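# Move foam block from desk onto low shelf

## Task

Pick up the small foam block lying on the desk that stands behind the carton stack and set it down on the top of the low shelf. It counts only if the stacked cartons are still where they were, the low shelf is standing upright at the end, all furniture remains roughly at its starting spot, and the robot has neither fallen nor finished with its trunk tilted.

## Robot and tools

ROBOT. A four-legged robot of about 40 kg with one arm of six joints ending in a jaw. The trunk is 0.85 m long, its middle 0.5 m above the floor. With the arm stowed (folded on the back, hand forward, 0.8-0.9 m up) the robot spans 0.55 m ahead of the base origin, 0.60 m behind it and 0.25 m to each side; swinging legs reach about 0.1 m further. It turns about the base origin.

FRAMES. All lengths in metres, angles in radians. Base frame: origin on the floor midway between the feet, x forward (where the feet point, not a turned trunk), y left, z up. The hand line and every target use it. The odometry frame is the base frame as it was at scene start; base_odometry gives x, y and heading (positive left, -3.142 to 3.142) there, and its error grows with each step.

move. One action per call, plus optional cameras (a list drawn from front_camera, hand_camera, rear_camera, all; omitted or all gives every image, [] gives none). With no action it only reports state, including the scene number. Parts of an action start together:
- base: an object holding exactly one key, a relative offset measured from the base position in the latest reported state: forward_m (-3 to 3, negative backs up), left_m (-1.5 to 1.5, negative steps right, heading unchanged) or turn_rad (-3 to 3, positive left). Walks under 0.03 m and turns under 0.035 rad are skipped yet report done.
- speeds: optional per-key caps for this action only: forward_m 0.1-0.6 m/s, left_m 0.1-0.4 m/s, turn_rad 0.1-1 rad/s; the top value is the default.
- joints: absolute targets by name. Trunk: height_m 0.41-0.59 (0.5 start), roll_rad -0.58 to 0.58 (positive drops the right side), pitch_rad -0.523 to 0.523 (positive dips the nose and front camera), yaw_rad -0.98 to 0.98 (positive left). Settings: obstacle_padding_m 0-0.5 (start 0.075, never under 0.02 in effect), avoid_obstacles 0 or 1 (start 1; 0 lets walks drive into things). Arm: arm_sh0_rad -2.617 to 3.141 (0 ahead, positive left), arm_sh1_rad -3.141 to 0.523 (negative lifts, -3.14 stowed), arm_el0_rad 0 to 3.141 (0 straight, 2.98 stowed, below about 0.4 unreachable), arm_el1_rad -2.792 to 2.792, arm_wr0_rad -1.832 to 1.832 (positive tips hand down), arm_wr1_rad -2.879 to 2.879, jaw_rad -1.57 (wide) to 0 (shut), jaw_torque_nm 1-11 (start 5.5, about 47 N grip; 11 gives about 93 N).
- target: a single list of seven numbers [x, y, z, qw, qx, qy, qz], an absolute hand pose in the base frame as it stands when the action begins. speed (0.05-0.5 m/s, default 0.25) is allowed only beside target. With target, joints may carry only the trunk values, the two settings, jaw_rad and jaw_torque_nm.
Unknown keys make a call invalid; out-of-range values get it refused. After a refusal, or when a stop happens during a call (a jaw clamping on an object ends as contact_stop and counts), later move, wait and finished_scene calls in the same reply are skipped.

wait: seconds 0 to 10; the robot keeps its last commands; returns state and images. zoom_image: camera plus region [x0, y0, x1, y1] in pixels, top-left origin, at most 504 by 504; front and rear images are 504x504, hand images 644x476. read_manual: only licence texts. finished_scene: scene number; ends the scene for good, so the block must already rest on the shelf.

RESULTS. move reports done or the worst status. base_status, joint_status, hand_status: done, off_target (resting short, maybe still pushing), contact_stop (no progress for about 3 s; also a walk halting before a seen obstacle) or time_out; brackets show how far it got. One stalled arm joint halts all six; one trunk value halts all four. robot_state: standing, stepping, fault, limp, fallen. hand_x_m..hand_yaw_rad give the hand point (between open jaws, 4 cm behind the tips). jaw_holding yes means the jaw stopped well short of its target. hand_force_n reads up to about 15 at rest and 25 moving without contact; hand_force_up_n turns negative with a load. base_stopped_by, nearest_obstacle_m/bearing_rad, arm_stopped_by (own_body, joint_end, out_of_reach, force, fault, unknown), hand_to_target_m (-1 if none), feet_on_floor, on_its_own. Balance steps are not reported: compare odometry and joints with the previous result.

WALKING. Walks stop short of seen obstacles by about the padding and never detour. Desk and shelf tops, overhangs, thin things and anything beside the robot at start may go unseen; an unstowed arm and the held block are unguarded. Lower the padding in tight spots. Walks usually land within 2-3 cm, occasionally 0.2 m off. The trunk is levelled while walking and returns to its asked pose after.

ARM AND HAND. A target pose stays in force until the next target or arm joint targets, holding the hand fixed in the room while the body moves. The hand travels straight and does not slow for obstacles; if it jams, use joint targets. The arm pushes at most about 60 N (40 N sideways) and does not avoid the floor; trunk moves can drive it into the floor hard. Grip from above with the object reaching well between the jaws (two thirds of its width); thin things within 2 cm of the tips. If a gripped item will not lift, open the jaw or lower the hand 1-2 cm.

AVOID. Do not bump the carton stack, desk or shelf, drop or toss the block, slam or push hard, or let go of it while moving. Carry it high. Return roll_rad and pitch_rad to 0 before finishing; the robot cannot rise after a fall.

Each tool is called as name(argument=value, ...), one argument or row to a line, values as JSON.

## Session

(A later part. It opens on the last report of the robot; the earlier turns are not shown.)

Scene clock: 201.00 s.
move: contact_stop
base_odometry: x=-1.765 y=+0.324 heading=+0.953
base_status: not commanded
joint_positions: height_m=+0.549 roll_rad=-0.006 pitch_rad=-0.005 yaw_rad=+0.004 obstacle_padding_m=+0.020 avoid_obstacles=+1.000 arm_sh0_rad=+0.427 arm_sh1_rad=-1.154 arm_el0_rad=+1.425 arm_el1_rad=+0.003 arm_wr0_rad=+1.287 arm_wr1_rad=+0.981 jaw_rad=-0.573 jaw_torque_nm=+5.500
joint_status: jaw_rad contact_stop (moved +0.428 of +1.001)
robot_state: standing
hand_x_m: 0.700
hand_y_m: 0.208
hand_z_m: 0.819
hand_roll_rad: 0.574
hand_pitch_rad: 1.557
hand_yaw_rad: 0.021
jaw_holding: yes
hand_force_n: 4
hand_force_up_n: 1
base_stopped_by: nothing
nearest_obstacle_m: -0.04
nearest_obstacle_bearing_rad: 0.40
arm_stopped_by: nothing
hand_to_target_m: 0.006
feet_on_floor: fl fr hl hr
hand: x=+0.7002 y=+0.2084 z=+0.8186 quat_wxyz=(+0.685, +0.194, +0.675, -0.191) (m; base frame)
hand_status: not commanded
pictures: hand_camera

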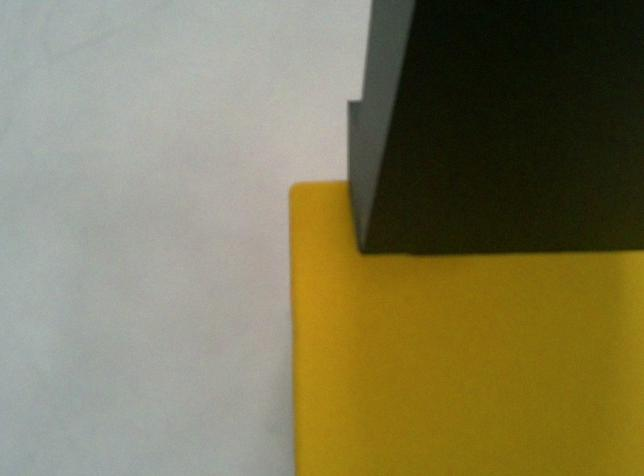

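move(
  target=[0.66, 0.2, 1.0, 0.680, 0.195, 0.680, -0.195],
  speed=0.15,
  cameras=["hand_camera"],
)

move(
  joints={"arm_sh0_rad": 0.1, "arm_sh1_rad": -1.9, "arm_el0_rad": 1.6, "arm_wr0_rad": 1.3, "arm_wr1_rad":0, "height_m": 0.5},
)

move(
  base={"forward_m": -0.45},
  speeds={"forward_m": 0.3},
)

Scene clock: 207.17 s.
move: done
base_odometry: x=-1.765 y=+0.324 heading=+0.953
base_status: not commanded
joint_positions: height_m=+0.549 roll_rad=-0.006 pitch_rad=-0.004 yaw_rad=+0.004 obstacle_padding_m=+0.020 avoid_obstacles=+1.000 arm_sh0_rad=+0.435 arm_sh1_rad=-1.227 arm_el0_rad=+1.063 arm_el1_rad=+0.005 arm_wr0_rad=+1.726 arm_wr1_rad=+0.995 jaw_rad=-0.572 jaw_torque_nm=+5.500
joint_status: not commanded
robot_state: standing
hand_x_m: 0.660
hand_y_m: 0.197
hand_z_m: 1.003
hand_roll_rad: 0.633
hand_pitch_rad: 1.561
hand_yaw_rad: 0.077
jaw_holding: yes
hand_force_n: 2
hand_force_up_n: 0
base_stopped_by: nothing
nearest_obstacle_m: -0.04
nearest_obstacle_bearing_rad: 0.40
arm_stopped_by: nothing
hand_to_target_m: 0.004
feet_on_floor: fl fr hl hr
hand: x=+0.6597 y=+0.1967 z=+1.0026 quat_wxyz=(+0.683, +0.195, +0.677, -0.193) (m; base frame)
hand_status: done (0.004 m and 0.6 deg from the pose sent, 0.186 m and 0.9 deg at the start)
pictures: hand_camera

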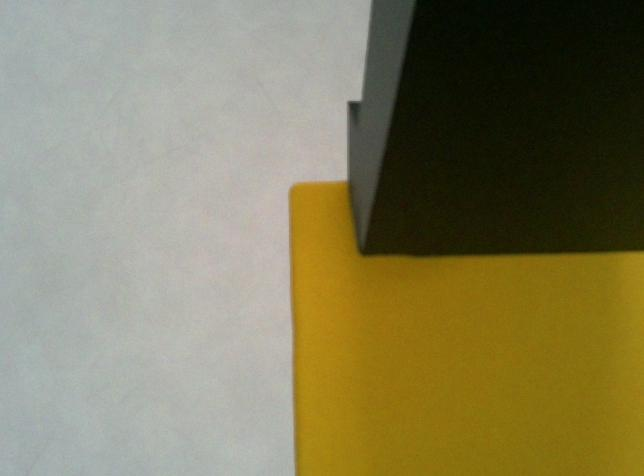

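Scene clock: 208.77 s.
move: done
base_odometry: x=-1.768 y=+0.322 heading=+0.953
base_status: not commanded
joint_positions: height_m=+0.499 roll_rad=-0.006 pitch_rad=-0.004 yaw_rad=+0.006 obstacle_padding_m=+0.020 avoid_obstacles=+1.000 arm_sh0_rad=+0.112 arm_sh1_rad=-1.890 arm_el0_rad=+1.587 arm_el1_rad=+0.007 arm_wr0_rad=+1.306 arm_wr1_rad=+0.008 jaw_rad=-0.572 jaw_torque_nm=+5.500
joint_status: all done
robot_state: standing
hand_x_m: 0.590
hand_y_m: 0.045
hand_z_m: 1.037
hand_roll_rad: 0.006
hand_pitch_rad: 1.001
hand_yaw_rad: 0.118
jaw_holding: yes
hand_force_n: 3
hand_force_up_n: 1
base_stopped_by: nothing
nearest_obstacle_m: -0.04
nearest_obstacle_bearing_rad: 0.40
arm_stopped_by: nothing
hand_to_target_m: -1.000
feet_on_floor: fl fr hl hr
hand: x=+0.5898 y=+0.0446 z=+1.0375 quat_wxyz=(+0.876, -0.025, +0.479, +0.050) (m; base frame)
hand_status: not commanded
pictures: front_camera, hand_camera, rear_camera

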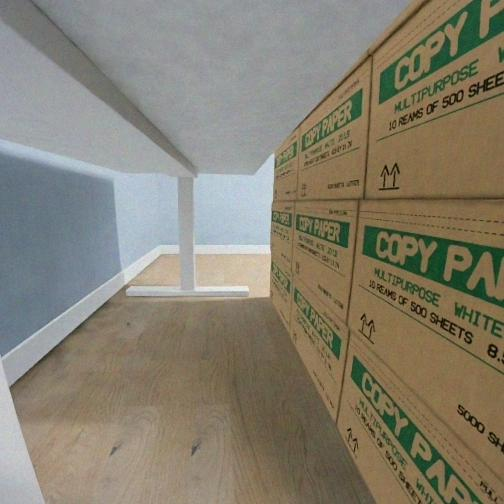

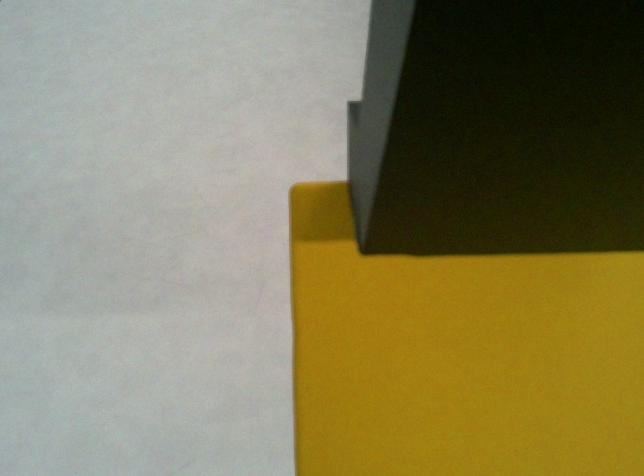

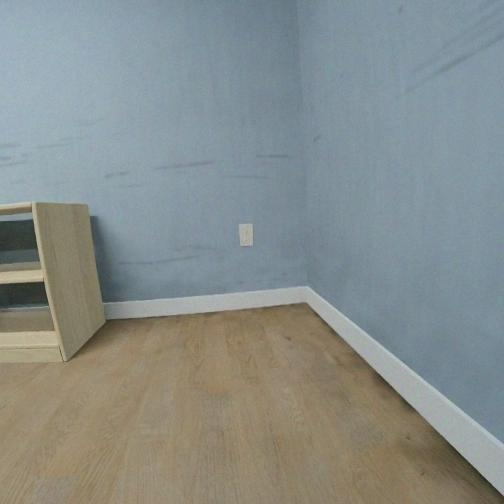

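Scene clock: 211.73 s.
move: done
base_odometry: x=-2.029 y=-0.040 heading=+0.953
base_status: done
joint_positions: height_m=+0.499 roll_rad=-0.010 pitch_rad=-0.003 yaw_rad=+0.006 obstacle_padding_m=+0.020 avoid_obstacles=+1.000 arm_sh0_rad=+0.099 arm_sh1_rad=-1.899 arm_el0_rad=+1.601 arm_el1_rad=+0.004 arm_wr0_rad=+1.302 arm_wr1_rad=+0.006 jaw_rad=-0.571 jaw_torque_nm=+5.500
joint_status: not commanded
robot_state: standing
hand_x_m: 0.590
hand_y_m: 0.038
hand_z_m: 1.034
hand_roll_rad: -0.009
hand_pitch_rad: 1.003
hand_yaw_rad: 0.092
jaw_holding: yes
hand_force_n: 1
hand_force_up_n: 0
base_stopped_by: nothing
nearest_obstacle_m: 0.10
nearest_obstacle_bearing_rad: 2.54
arm_stopped_by: nothing
hand_to_target_m: -1.000
feet_on_floor: fl fr hl hr
hand: x=+0.5900 y=+0.0382 z=+1.0338 quat_wxyz=(+0.876, -0.026, +0.480, +0.043) (m; base frame)
hand_status: not commanded
pictures: front_camera, hand_camera, rear_camera

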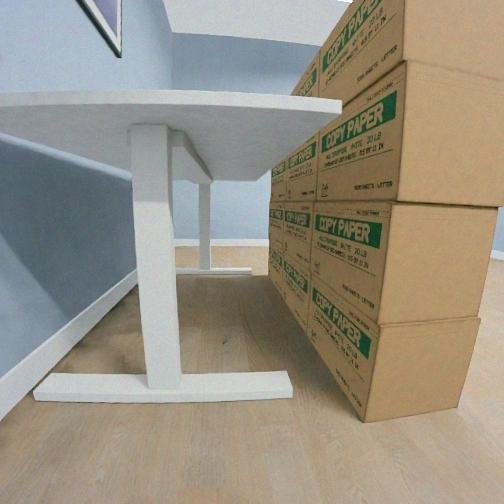

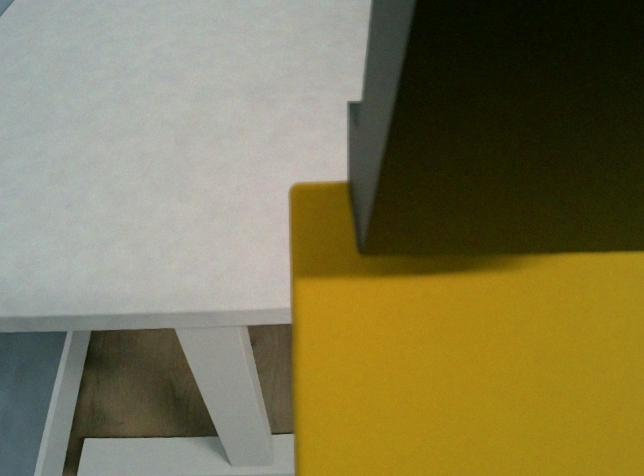

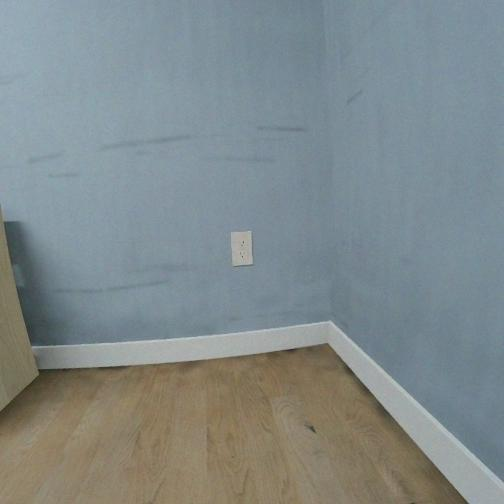

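move(
  base={"forward_m": -0.15},
  cameras=[],
)

move(
  base={"left_m": -0.35},
  cameras=[],
)

move(
  base={"turn_rad": -2.0},
)

Scene clock: 220.87 s.
move: done
base_odometry: x=-2.116 y=-0.160 heading=+0.952
base_status: done
joint_positions: height_m=+0.499 roll_rad=-0.011 pitch_rad=-0.009 yaw_rad=+0.002 obstacle_padding_m=+0.020 avoid_obstacles=+1.000 arm_sh0_rad=+0.099 arm_sh1_rad=-1.900 arm_el0_rad=+1.600 arm_el1_rad=+0.004 arm_wr0_rad=+1.302 arm_wr1_rad=+0.006 jaw_rad=-0.572 jaw_torque_nm=+5.500
joint_status: not commanded
robot_state: standing
hand_x_m: 0.589
hand_y_m: 0.039
hand_z_m: 1.038
hand_roll_rad: -0.010
hand_pitch_rad: 0.995
hand_yaw_rad: 0.087
jaw_holding: yes
hand_force_n: 2
hand_force_up_n: 0
base_stopped_by: nothing
nearest_obstacle_m: 0.08
nearest_obstacle_bearing_rad: 2.53
arm_stopped_by: nothing
hand_to_target_m: -1.000
feet_on_floor: fl fr hl hr
hand: x=+0.5892 y=+0.0386 z=+1.0384 quat_wxyz=(+0.878, -0.025, +0.477, +0.041) (m; base frame)
hand_status: not commanded
pictures: none
No camera images: "cameras" was empty.

Scene clock: 223.73 s.
move: done
base_odometry: x=-1.832 y=-0.363 heading=+0.953
base_status: done
joint_positions: height_m=+0.499 roll_rad=-0.017 pitch_rad=-0.009 yaw_rad=+0.002 obstacle_padding_m=+0.020 avoid_obstacles=+1.000 arm_sh0_rad=+0.098 arm_sh1_rad=-1.899 arm_el0_rad=+1.599 arm_el1_rad=+0.005 arm_wr0_rad=+1.301 arm_wr1_rad=+0.005 jaw_rad=-0.572 jaw_torque_nm=+5.500
joint_status: not commanded
robot_state: standing
hand_x_m: 0.589
hand_y_m: 0.041
hand_z_m: 1.039
hand_roll_rad: -0.021
hand_pitch_rad: 0.995
hand_yaw_rad: 0.078
jaw_holding: yes
hand_force_n: 2
hand_force_up_n: 1
base_stopped_by: nothing
nearest_obstacle_m: 0.11
nearest_obstacle_bearing_rad: -2.55
arm_stopped_by: nothing
hand_to_target_m: -1.000
feet_on_floor: fl fr hl hr
hand: x=+0.5895 y=+0.0413 z=+1.0387 quat_wxyz=(+0.878, -0.028, +0.476, +0.039) (m; base frame)
hand_status: not commanded
pictures: none
No camera images: "cameras" was empty.

Scene clock: 227.90 s.
move: done
base_odometry: x=-1.833 y=-0.364 heading=-1.057
base_status: done
joint_positions: height_m=+0.499 roll_rad=+0.004 pitch_rad=-0.001 yaw_rad=+0.019 obstacle_padding_m=+0.020 avoid_obstacles=+1.000 arm_sh0_rad=+0.102 arm_sh1_rad=-1.898 arm_el0_rad=+1.599 arm_el1_rad=+0.005 arm_wr0_rad=+1.300 arm_wr1_rad=+0.005 jaw_rad=-0.572 jaw_torque_nm=+5.500
joint_status: not commanded
robot_state: standing
hand_x_m: 0.590
hand_y_m: 0.046
hand_z_m: 1.034
hand_roll_rad: 0.018
hand_pitch_rad: 1.000
hand_yaw_rad: 0.133
jaw_holding: yes
hand_force_n: 1
hand_force_up_n: 0
base_stopped_by: nothing
nearest_obstacle_m: 0.09
nearest_obstacle_bearing_rad: -2.71
arm_stopped_by: nothing
hand_to_target_m: -1.000
feet_on_floor: fl fr hl hr
hand: x=+0.5896 y=+0.0460 z=+1.0341 quat_wxyz=(+0.876, -0.024, +0.479, +0.054) (m; base frame)
hand_status: not commanded
pictures: front_camera, hand_camera, rear_camera

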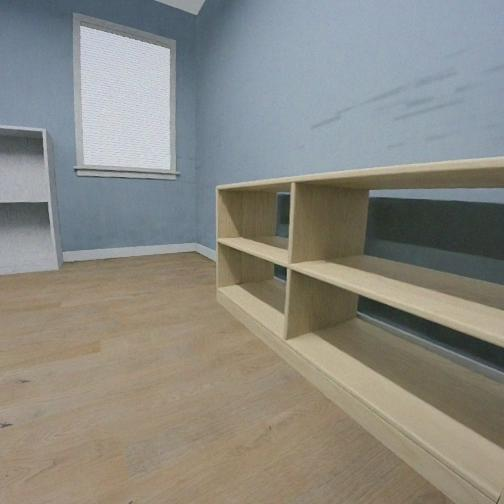

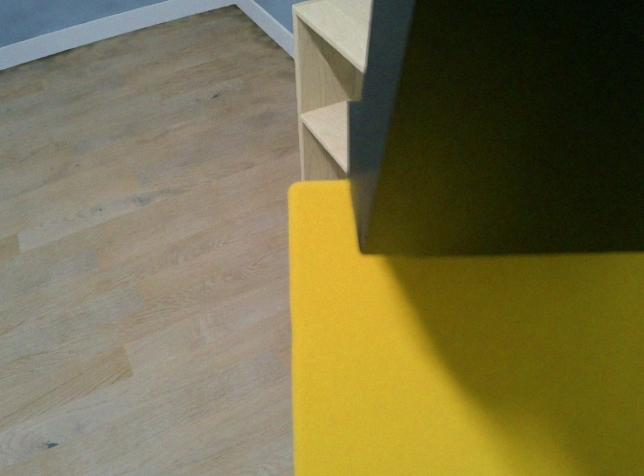

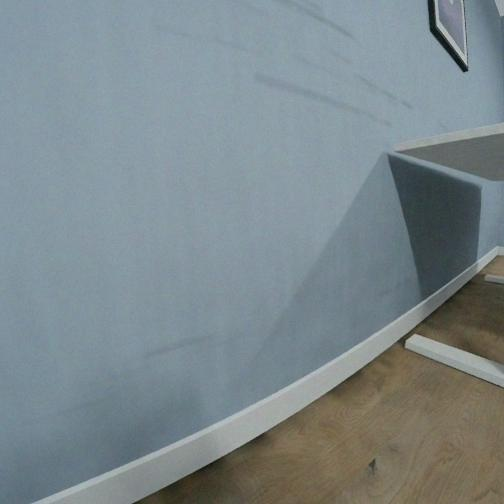

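move(
  base={"turn_rad": -1.05},
)

Scene clock: 240.53 s.
move: done
base_odometry: x=-1.834 y=-0.366 heading=-2.117
base_status: done
joint_positions: height_m=+0.499 roll_rad=+0.001 pitch_rad=+0.005 yaw_rad=+0.017 obstacle_padding_m=+0.020 avoid_obstacles=+1.000 arm_sh0_rad=+0.102 arm_sh1_rad=-1.899 arm_el0_rad=+1.599 arm_el1_rad=+0.005 arm_wr0_rad=+1.300 arm_wr1_rad=+0.004 jaw_rad=-0.571 jaw_torque_nm=+5.500
joint_status: not commanded
robot_state: standing
hand_x_m: 0.590
hand_y_m: 0.045
hand_z_m: 1.030
hand_roll_rad: 0.014
hand_pitch_rad: 1.005
hand_yaw_rad: 0.127
jaw_holding: yes
hand_force_n: 2
hand_force_up_n: 1
base_stopped_by: nothing
nearest_obstacle_m: 0.17
nearest_obstacle_bearing_rad: 0.45
arm_stopped_by: nothing
hand_to_target_m: -1.000
feet_on_floor: fl fr hl hr
hand: x=+0.5896 y=+0.0446 z=+1.0304 quat_wxyz=(+0.875, -0.024, +0.481, +0.052) (m; base frame)
hand_status: not commanded
pictures: front_camera, hand_camera, rear_camera

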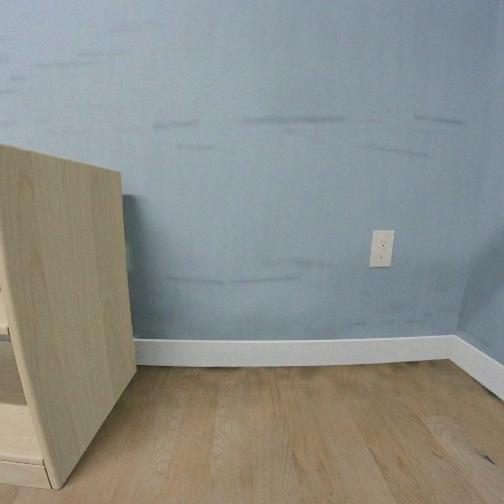

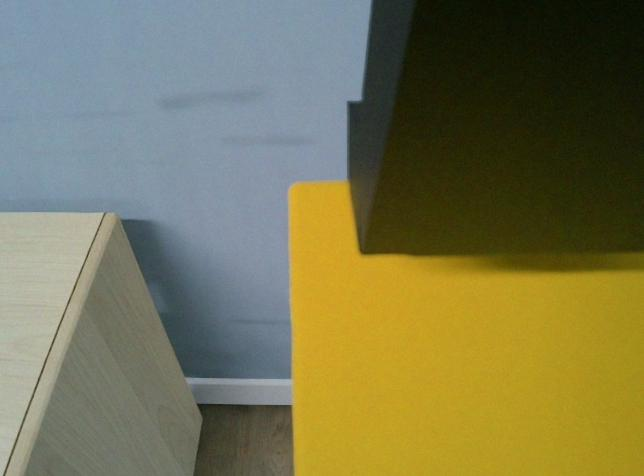

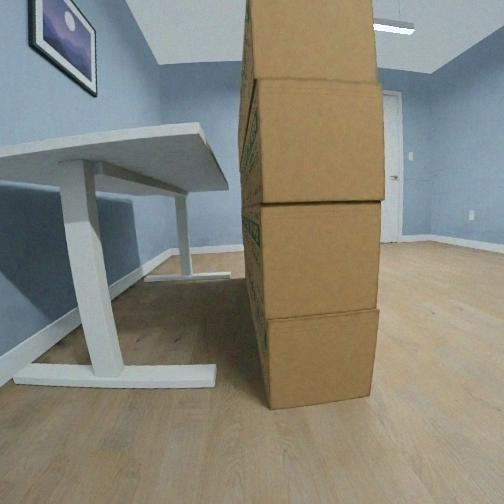

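move(
  base={"left_m": 0.65},
  cameras=[],
)

move(
  base={"forward_m": 0.1},
  speeds={"forward_m": 0.15},
)

Scene clock: 248.67 s.
move: done
base_odometry: x=-1.279 y=-0.702 heading=-2.119
base_status: done
joint_positions: height_m=+0.499 roll_rad=+0.005 pitch_rad=+0.000 yaw_rad=+0.005 obstacle_padding_m=+0.020 avoid_obstacles=+1.000 arm_sh0_rad=+0.107 arm_sh1_rad=-1.899 arm_el0_rad=+1.598 arm_el1_rad=+0.006 arm_wr0_rad=+1.300 arm_wr1_rad=+0.004 jaw_rad=-0.571 jaw_torque_nm=+5.500
joint_status: not commanded
robot_state: standing
hand_x_m: 0.591
hand_y_m: 0.037
hand_z_m: 1.034
hand_roll_rad: 0.022
hand_pitch_rad: 0.999
hand_yaw_rad: 0.126
jaw_holding: yes
hand_force_n: 2
hand_force_up_n: 0
base_stopped_by: nothing
nearest_obstacle_m: 0.10
nearest_obstacle_bearing_rad: 0.37
arm_stopped_by: nothing
hand_to_target_m: -1.000
feet_on_floor: fl fr hl hr
hand: x=+0.5906 y=+0.0373 z=+1.0342 quat_wxyz=(+0.876, -0.021, +0.479, +0.050) (m; base frame)
hand_status: not commanded
pictures: none
No camera images: "cameras" was empty.

Scene clock: 250.23 s.
move: done
base_odometry: x=-1.331 y=-0.785 heading=-2.117
base_status: done
joint_positions: height_m=+0.499 roll_rad=+0.004 pitch_rad=+0.002 yaw_rad=+0.000 obstacle_padding_m=+0.020 avoid_obstacles=+1.000 arm_sh0_rad=+0.105 arm_sh1_rad=-1.897 arm_el0_rad=+1.598 arm_el1_rad=+0.006 arm_wr0_rad=+1.300 arm_wr1_rad=+0.004 jaw_rad=-0.572 jaw_torque_nm=+5.500
joint_status: not commanded
robot_state: standing
hand_x_m: 0.590
hand_y_m: 0.036
hand_z_m: 1.032
hand_roll_rad: 0.021
hand_pitch_rad: 1.003
hand_yaw_rad: 0.120
jaw_holding: yes
hand_force_n: 2
hand_force_up_n: 1
base_stopped_by: nothing
nearest_obstacle_m: -0.02
nearest_obstacle_bearing_rad: 0.15
arm_stopped_by: nothing
hand_to_target_m: -1.000
feet_on_floor: fl fr hl hr
hand: x=+0.5899 y=+0.0361 z=+1.0324 quat_wxyz=(+0.876, -0.020, +0.480, +0.048) (m; base frame)
hand_status: not commanded
pictures: front_camera, hand_camera, rear_camera

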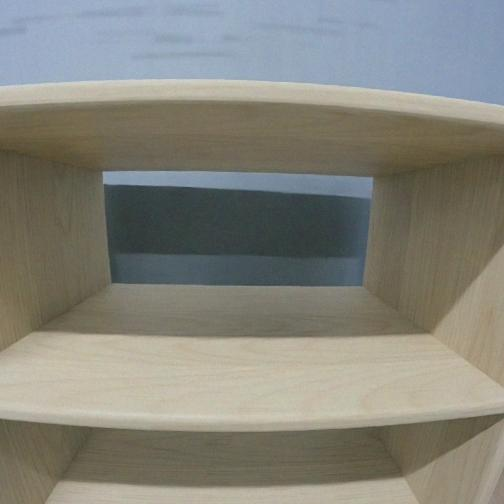

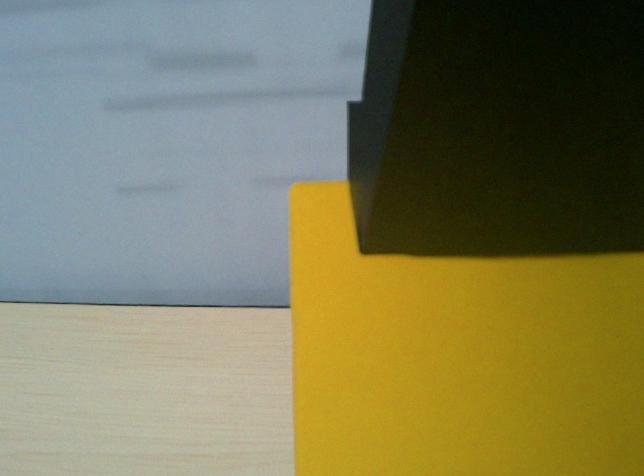

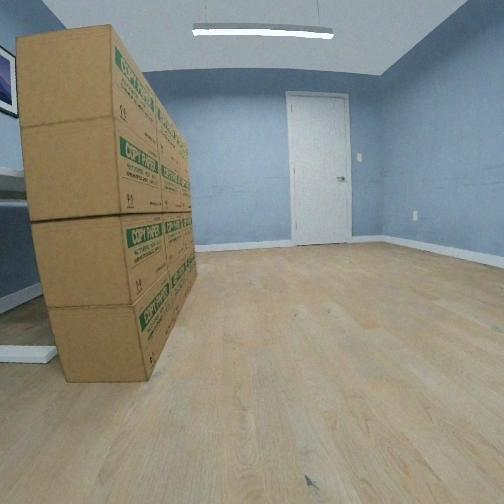

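move(
  target=[0.72, 0.05, 0.74, 0.7071, 0, 0.7071, 0],
  speed=0.2,
  cameras=["hand_camera","front_camera"],
)

Scene clock: 258.13 s.
move: done
base_odometry: x=-1.330 y=-0.784 heading=-2.117
base_status: not commanded
joint_positions: height_m=+0.498 roll_rad=+0.001 pitch_rad=+0.005 yaw_rad=-0.002 obstacle_padding_m=+0.020 avoid_obstacles=+1.000 arm_sh0_rad=+0.107 arm_sh1_rad=-1.224 arm_el0_rad=+1.568 arm_el1_rad=-0.001 arm_wr0_rad=+1.226 arm_wr1_rad=+0.100 jaw_rad=-0.572 jaw_torque_nm=+5.500
joint_status: not commanded
robot_state: standing
hand_x_m: 0.720
hand_y_m: 0.049
hand_z_m: 0.741
hand_roll_rad: -2.795
hand_pitch_rad: 1.566
hand_yaw_rad: -2.790
jaw_holding: yes
hand_force_n: 2
hand_force_up_n: 0
base_stopped_by: nothing
nearest_obstacle_m: -0.02
nearest_obstacle_bearing_rad: 0.15
arm_stopped_by: nothing
hand_to_target_m: 0.002
feet_on_floor: fl fr hl hr
hand: x=+0.7204 y=+0.0487 z=+0.7407 quat_wxyz=(+0.705, -0.002, +0.709, +0.001) (m; base frame)
hand_status: done (0.002 m and 0.4 deg from the pose sent, 0.320 m and 33.0 deg at the start)
pictures: front_camera, hand_camera

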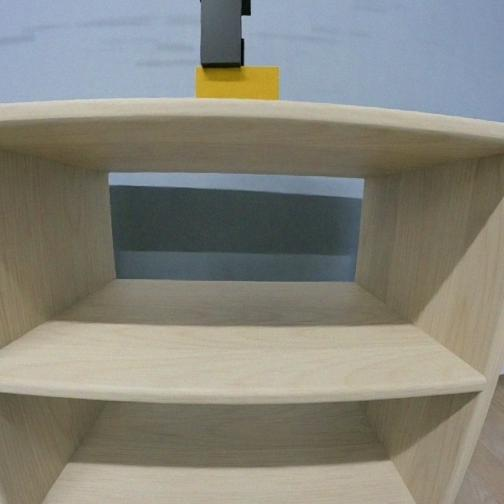

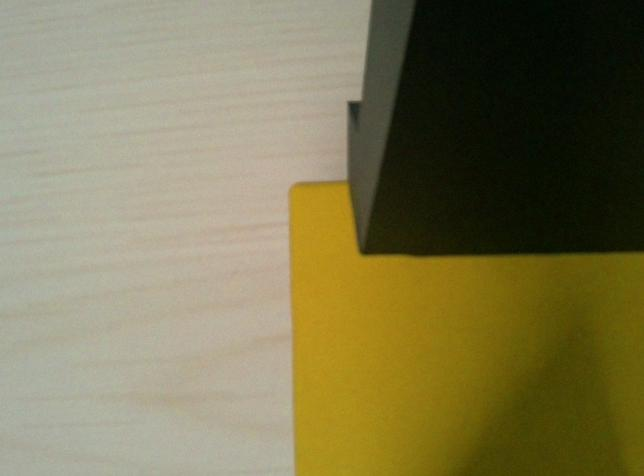

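move(
  target=[0.72, 0.05, 0.705, 0.7071, 0, 0.7071, 0],
  speed=0.05,
  cameras=["hand_camera","front_camera"],
)

Scene clock: 261.87 s.
move: done
base_odometry: x=-1.330 y=-0.784 heading=-2.117
base_status: not commanded
joint_positions: height_m=+0.498 roll_rad=+0.000 pitch_rad=+0.005 yaw_rad=-0.002 obstacle_padding_m=+0.020 avoid_obstacles=+1.000 arm_sh0_rad=+0.109 arm_sh1_rad=-1.187 arm_el0_rad=+1.610 arm_el1_rad=-0.001 arm_wr0_rad=+1.151 arm_wr1_rad=+0.100 jaw_rad=-0.571 jaw_torque_nm=+5.500
joint_status: not commanded
robot_state: standing
hand_x_m: 0.723
hand_y_m: 0.050
hand_z_m: 0.704
hand_roll_rad: -2.865
hand_pitch_rad: 1.562
hand_yaw_rad: -2.858
jaw_holding: yes
hand_force_n: 2
hand_force_up_n: -1
base_stopped_by: nothing
nearest_obstacle_m: -0.02
nearest_obstacle_bearing_rad: 0.15
arm_stopped_by: nothing
hand_to_target_m: 0.004
feet_on_floor: fl fr hl hr
hand: x=+0.7234 y=+0.0498 z=+0.7043 quat_wxyz=(+0.704, -0.003, +0.710, +0.002) (m; base frame)
hand_status: done (0.004 m and 0.6 deg from the pose sent, 0.036 m and 0.4 deg at the start)
pictures: front_camera, hand_camera

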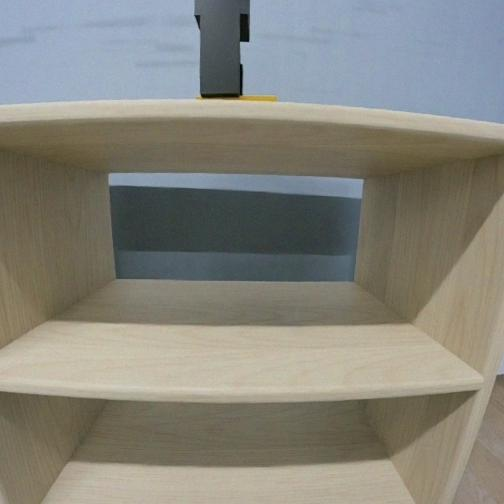

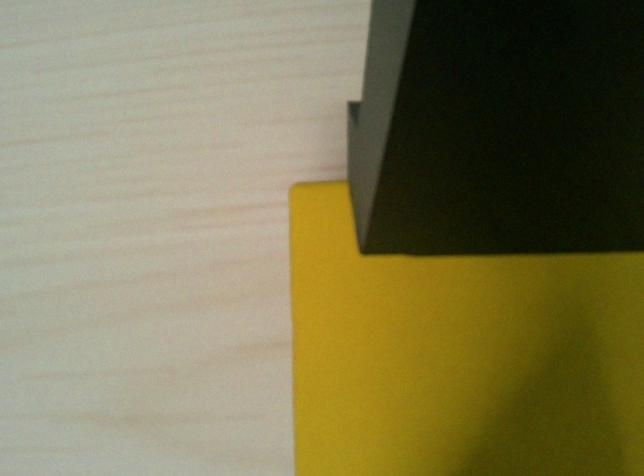

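move(
  target=[0.72, 0.05, 0.69, 0.7071, 0, 0.7071, 0],
  speed=0.05,
  cameras=["front_camera"],
)

move(
  target=[0.72, 0.05, 0.675, 0.7071, 0, 0.7071, 0],
  speed=0.05,
)

Scene clock: 265.60 s.
move: off_target
base_odometry: x=-1.330 y=-0.784 heading=-2.117
base_status: not commanded
joint_positions: height_m=+0.498 roll_rad=+0.000 pitch_rad=+0.005 yaw_rad=-0.001 obstacle_padding_m=+0.020 avoid_obstacles=+1.000 arm_sh0_rad=+0.109 arm_sh1_rad=-1.194 arm_el0_rad=+1.627 arm_el1_rad=-0.001 arm_wr0_rad=+1.128 arm_wr1_rad=+0.101 jaw_rad=-0.573 jaw_torque_nm=+5.500
joint_status: not commanded
robot_state: standing
hand_x_m: 0.722
hand_y_m: 0.050
hand_z_m: 0.701
hand_roll_rad: -0.175
hand_pitch_rad: 1.567
hand_yaw_rad: -0.168
jaw_holding: yes
hand_force_n: 6
hand_force_up_n: 6
base_stopped_by: nothing
nearest_obstacle_m: -0.02
nearest_obstacle_bearing_rad: 0.15
arm_stopped_by: nothing
hand_to_target_m: 0.011
feet_on_floor: fl fr hl hr
hand: x=+0.7219 y=+0.0497 z=+0.7010 quat_wxyz=(+0.708, -0.003, +0.706, +0.002) (m; base frame)
hand_status: off_target (0.011 m and 0.5 deg from the pose sent, 0.015 m and 0.6 deg at the start)
pictures: front_camera

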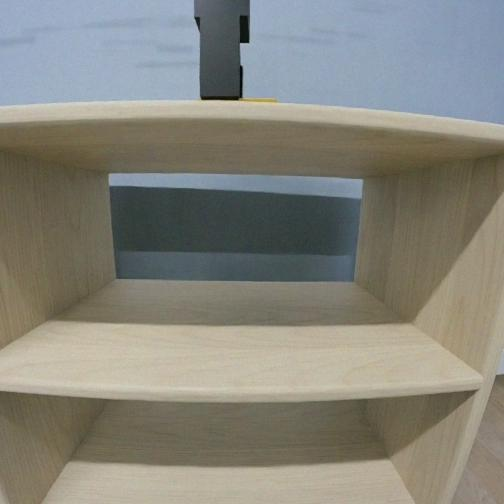

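Scene clock: 268.80 s.
move: contact_stop
base_odometry: x=-1.329 y=-0.783 heading=-2.117
base_status: not commanded
joint_positions: height_m=+0.498 roll_rad=+0.001 pitch_rad=+0.005 yaw_rad=-0.001 obstacle_padding_m=+0.020 avoid_obstacles=+1.000 arm_sh0_rad=+0.109 arm_sh1_rad=-1.199 arm_el0_rad=+1.636 arm_el1_rad=-0.001 arm_wr0_rad=+1.120 arm_wr1_rad=+0.101 jaw_rad=-0.575 jaw_torque_nm=+5.500
joint_status: not commanded
robot_state: standing
hand_x_m: 0.721
hand_y_m: 0.049
hand_z_m: 0.700
hand_roll_rad: -0.008
hand_pitch_rad: 1.562
hand_yaw_rad: -0.001
jaw_holding: yes
hand_force_n: 14
hand_force_up_n: 14
base_stopped_by: nothing
nearest_obstacle_m: -0.02
nearest_obstacle_bearing_rad: 0.15
arm_stopped_by: unknown
hand_to_target_m: 0.025
feet_on_floor: fl fr hl hr
hand: x=+0.7210 y=+0.0494 z=+0.7003 quat_wxyz=(+0.710, -0.002, +0.704, +0.002) (m; base frame)
hand_status: contact_stop (0.025 m and 0.6 deg from the pose sent, 0.026 m and 0.5 deg at the start)
pictures: front_camera, hand_camera, rear_camera

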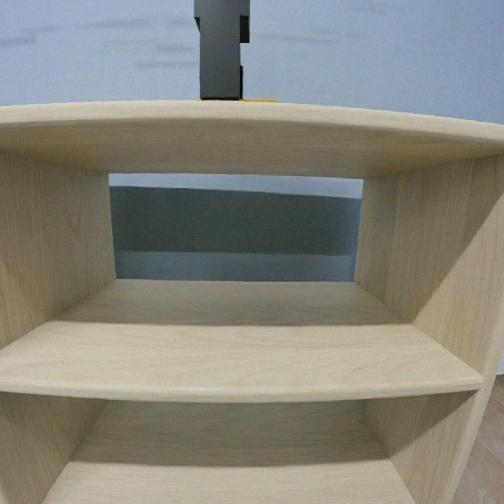

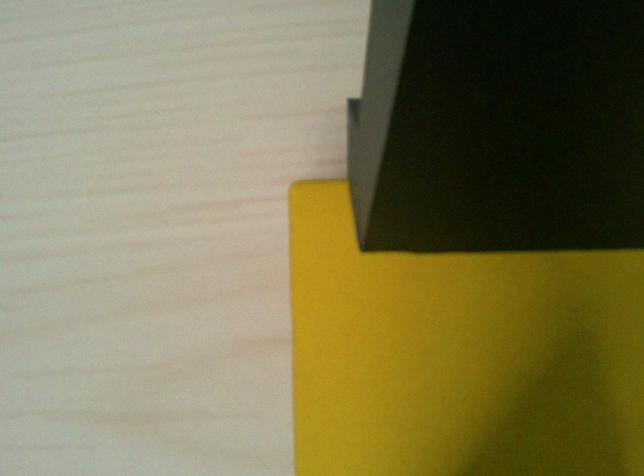

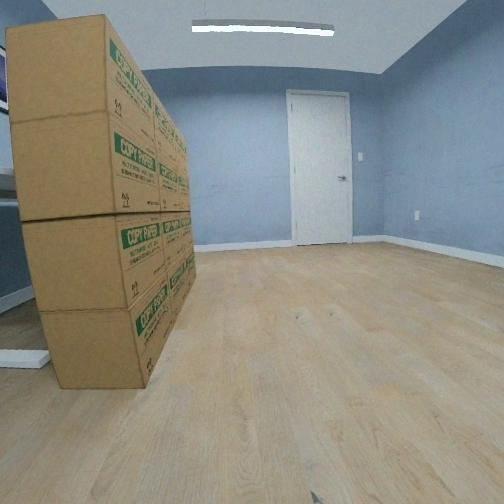

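move(
  target=[0.721, 0.05, 0.701, 0.7071, 0, 0.7071, 0],
  speed=0.05,
  cameras=[],
)

move(
  joints={"jaw_rad": -1.0},
  cameras=[],
)

move(
  target=[0.71, 0.05, 0.86, 0.7071, 0, 0.7071, 0],
  speed=0.12,
)

Scene clock: 272.37 s.
move: done
base_odometry: x=-1.330 y=-0.783 heading=-2.117
base_status: not commanded
joint_positions: height_m=+0.498 roll_rad=+0.000 pitch_rad=+0.005 yaw_rad=-0.002 obstacle_padding_m=+0.020 avoid_obstacles=+1.000 arm_sh0_rad=+0.109 arm_sh1_rad=-1.204 arm_el0_rad=+1.639 arm_el1_rad=-0.002 arm_wr0_rad=+1.118 arm_wr1_rad=+0.101 jaw_rad=-0.572 jaw_torque_nm=+5.500
joint_status: not commanded
robot_state: standing
hand_x_m: 0.721
hand_y_m: 0.049
hand_z_m: 0.701
hand_roll_rad: -0.036
hand_pitch_rad: 1.559
hand_yaw_rad: -0.029
jaw_holding: yes
hand_force_n: 3
hand_force_up_n: 1
base_stopped_by: nothing
nearest_obstacle_m: -0.02
nearest_obstacle_bearing_rad: 0.15
arm_stopped_by: nothing
hand_to_target_m: 0.001
feet_on_floor: fl fr hl hr
hand: x=+0.7210 y=+0.0494 z=+0.7013 quat_wxyz=(+0.711, -0.002, +0.703, +0.002) (m; base frame)
hand_status: done (0.001 m and 0.8 deg from the pose sent, 0.001 m and 0.6 deg at the start)
pictures: none
No camera images: "cameras" was empty.

Scene clock: 273.63 s.
move: done
base_odometry: x=-1.330 y=-0.783 heading=-2.117
base_status: not commanded
joint_positions: height_m=+0.499 roll_rad=+0.000 pitch_rad=+0.006 yaw_rad=-0.002 obstacle_padding_m=+0.020 avoid_obstacles=+1.000 arm_sh0_rad=+0.109 arm_sh1_rad=-1.204 arm_el0_rad=+1.639 arm_el1_rad=-0.002 arm_wr0_rad=+1.128 arm_wr1_rad=+0.101 jaw_rad=-0.999 jaw_torque_nm=+5.500
joint_status: all done
robot_state: standing
hand_x_m: 0.720
hand_y_m: 0.049
hand_z_m: 0.701
hand_roll_rad: -0.682
hand_pitch_rad: 1.568
hand_yaw_rad: -0.675
jaw_holding: no
hand_force_n: 2
hand_force_up_n: -1
base_stopped_by: nothing
nearest_obstacle_m: -0.02
nearest_obstacle_bearing_rad: 0.15
arm_stopped_by: nothing
hand_to_target_m: 0.002
feet_on_floor: fl fr hl hr
hand: x=+0.7197 y=+0.0493 z=+0.7012 quat_wxyz=(+0.708, -0.003, +0.706, +0.002) (m; base frame)
hand_status: not commanded
pictures: none
No camera images: "cameras" was empty.

Scene clock: 275.57 s.
move: done
base_odometry: x=-1.330 y=-0.784 heading=-2.117
base_status: not commanded
joint_positions: height_m=+0.499 roll_rad=+0.000 pitch_rad=+0.006 yaw_rad=-0.002 obstacle_padding_m=+0.020 avoid_obstacles=+1.000 arm_sh0_rad=+0.111 arm_sh1_rad=-1.296 arm_el0_rad=+1.369 arm_el1_rad=-0.002 arm_wr0_rad=+1.494 arm_wr1_rad=+0.103 jaw_rad=-1.000 jaw_torque_nm=+5.500
joint_status: not commanded
robot_state: standing
hand_x_m: 0.704
hand_y_m: 0.048
hand_z_m: 0.858
hand_roll_rad: -2.474
hand_pitch_rad: 1.567
hand_yaw_rad: -2.469
jaw_holding: no
hand_force_n: 1
hand_force_up_n: 0
base_stopped_by: nothing
nearest_obstacle_m: -0.02
nearest_obstacle_bearing_rad: 0.15
arm_stopped_by: nothing
hand_to_target_m: 0.006
feet_on_floor: fl fr hl hr
hand: x=+0.7039 y=+0.0483 z=+0.8581 quat_wxyz=(+0.706, -0.003, +0.708, +0.001) (m; base frame)
hand_status: done (0.006 m and 0.4 deg from the pose sent, 0.159 m and 0.4 deg at the start)
pictures: front_camera, hand_camera, rear_camera

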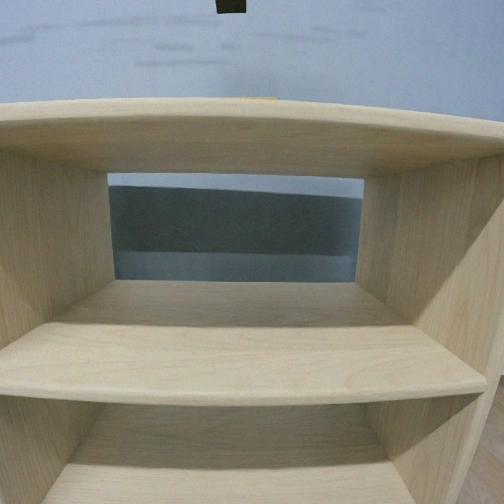

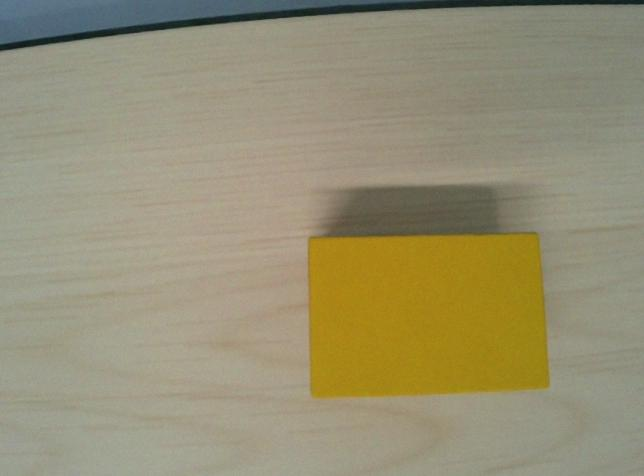

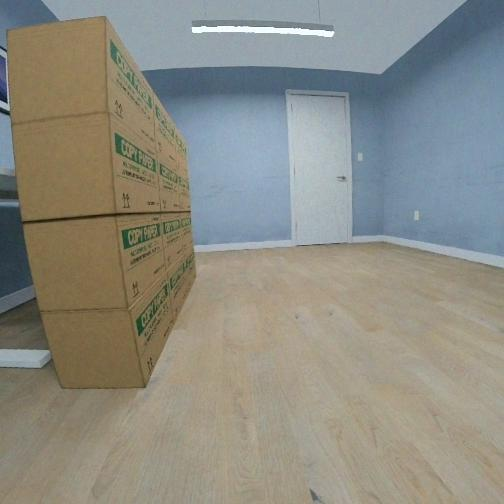

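finished_scene(
  scene=1,
)

The scene is finished: the task was done.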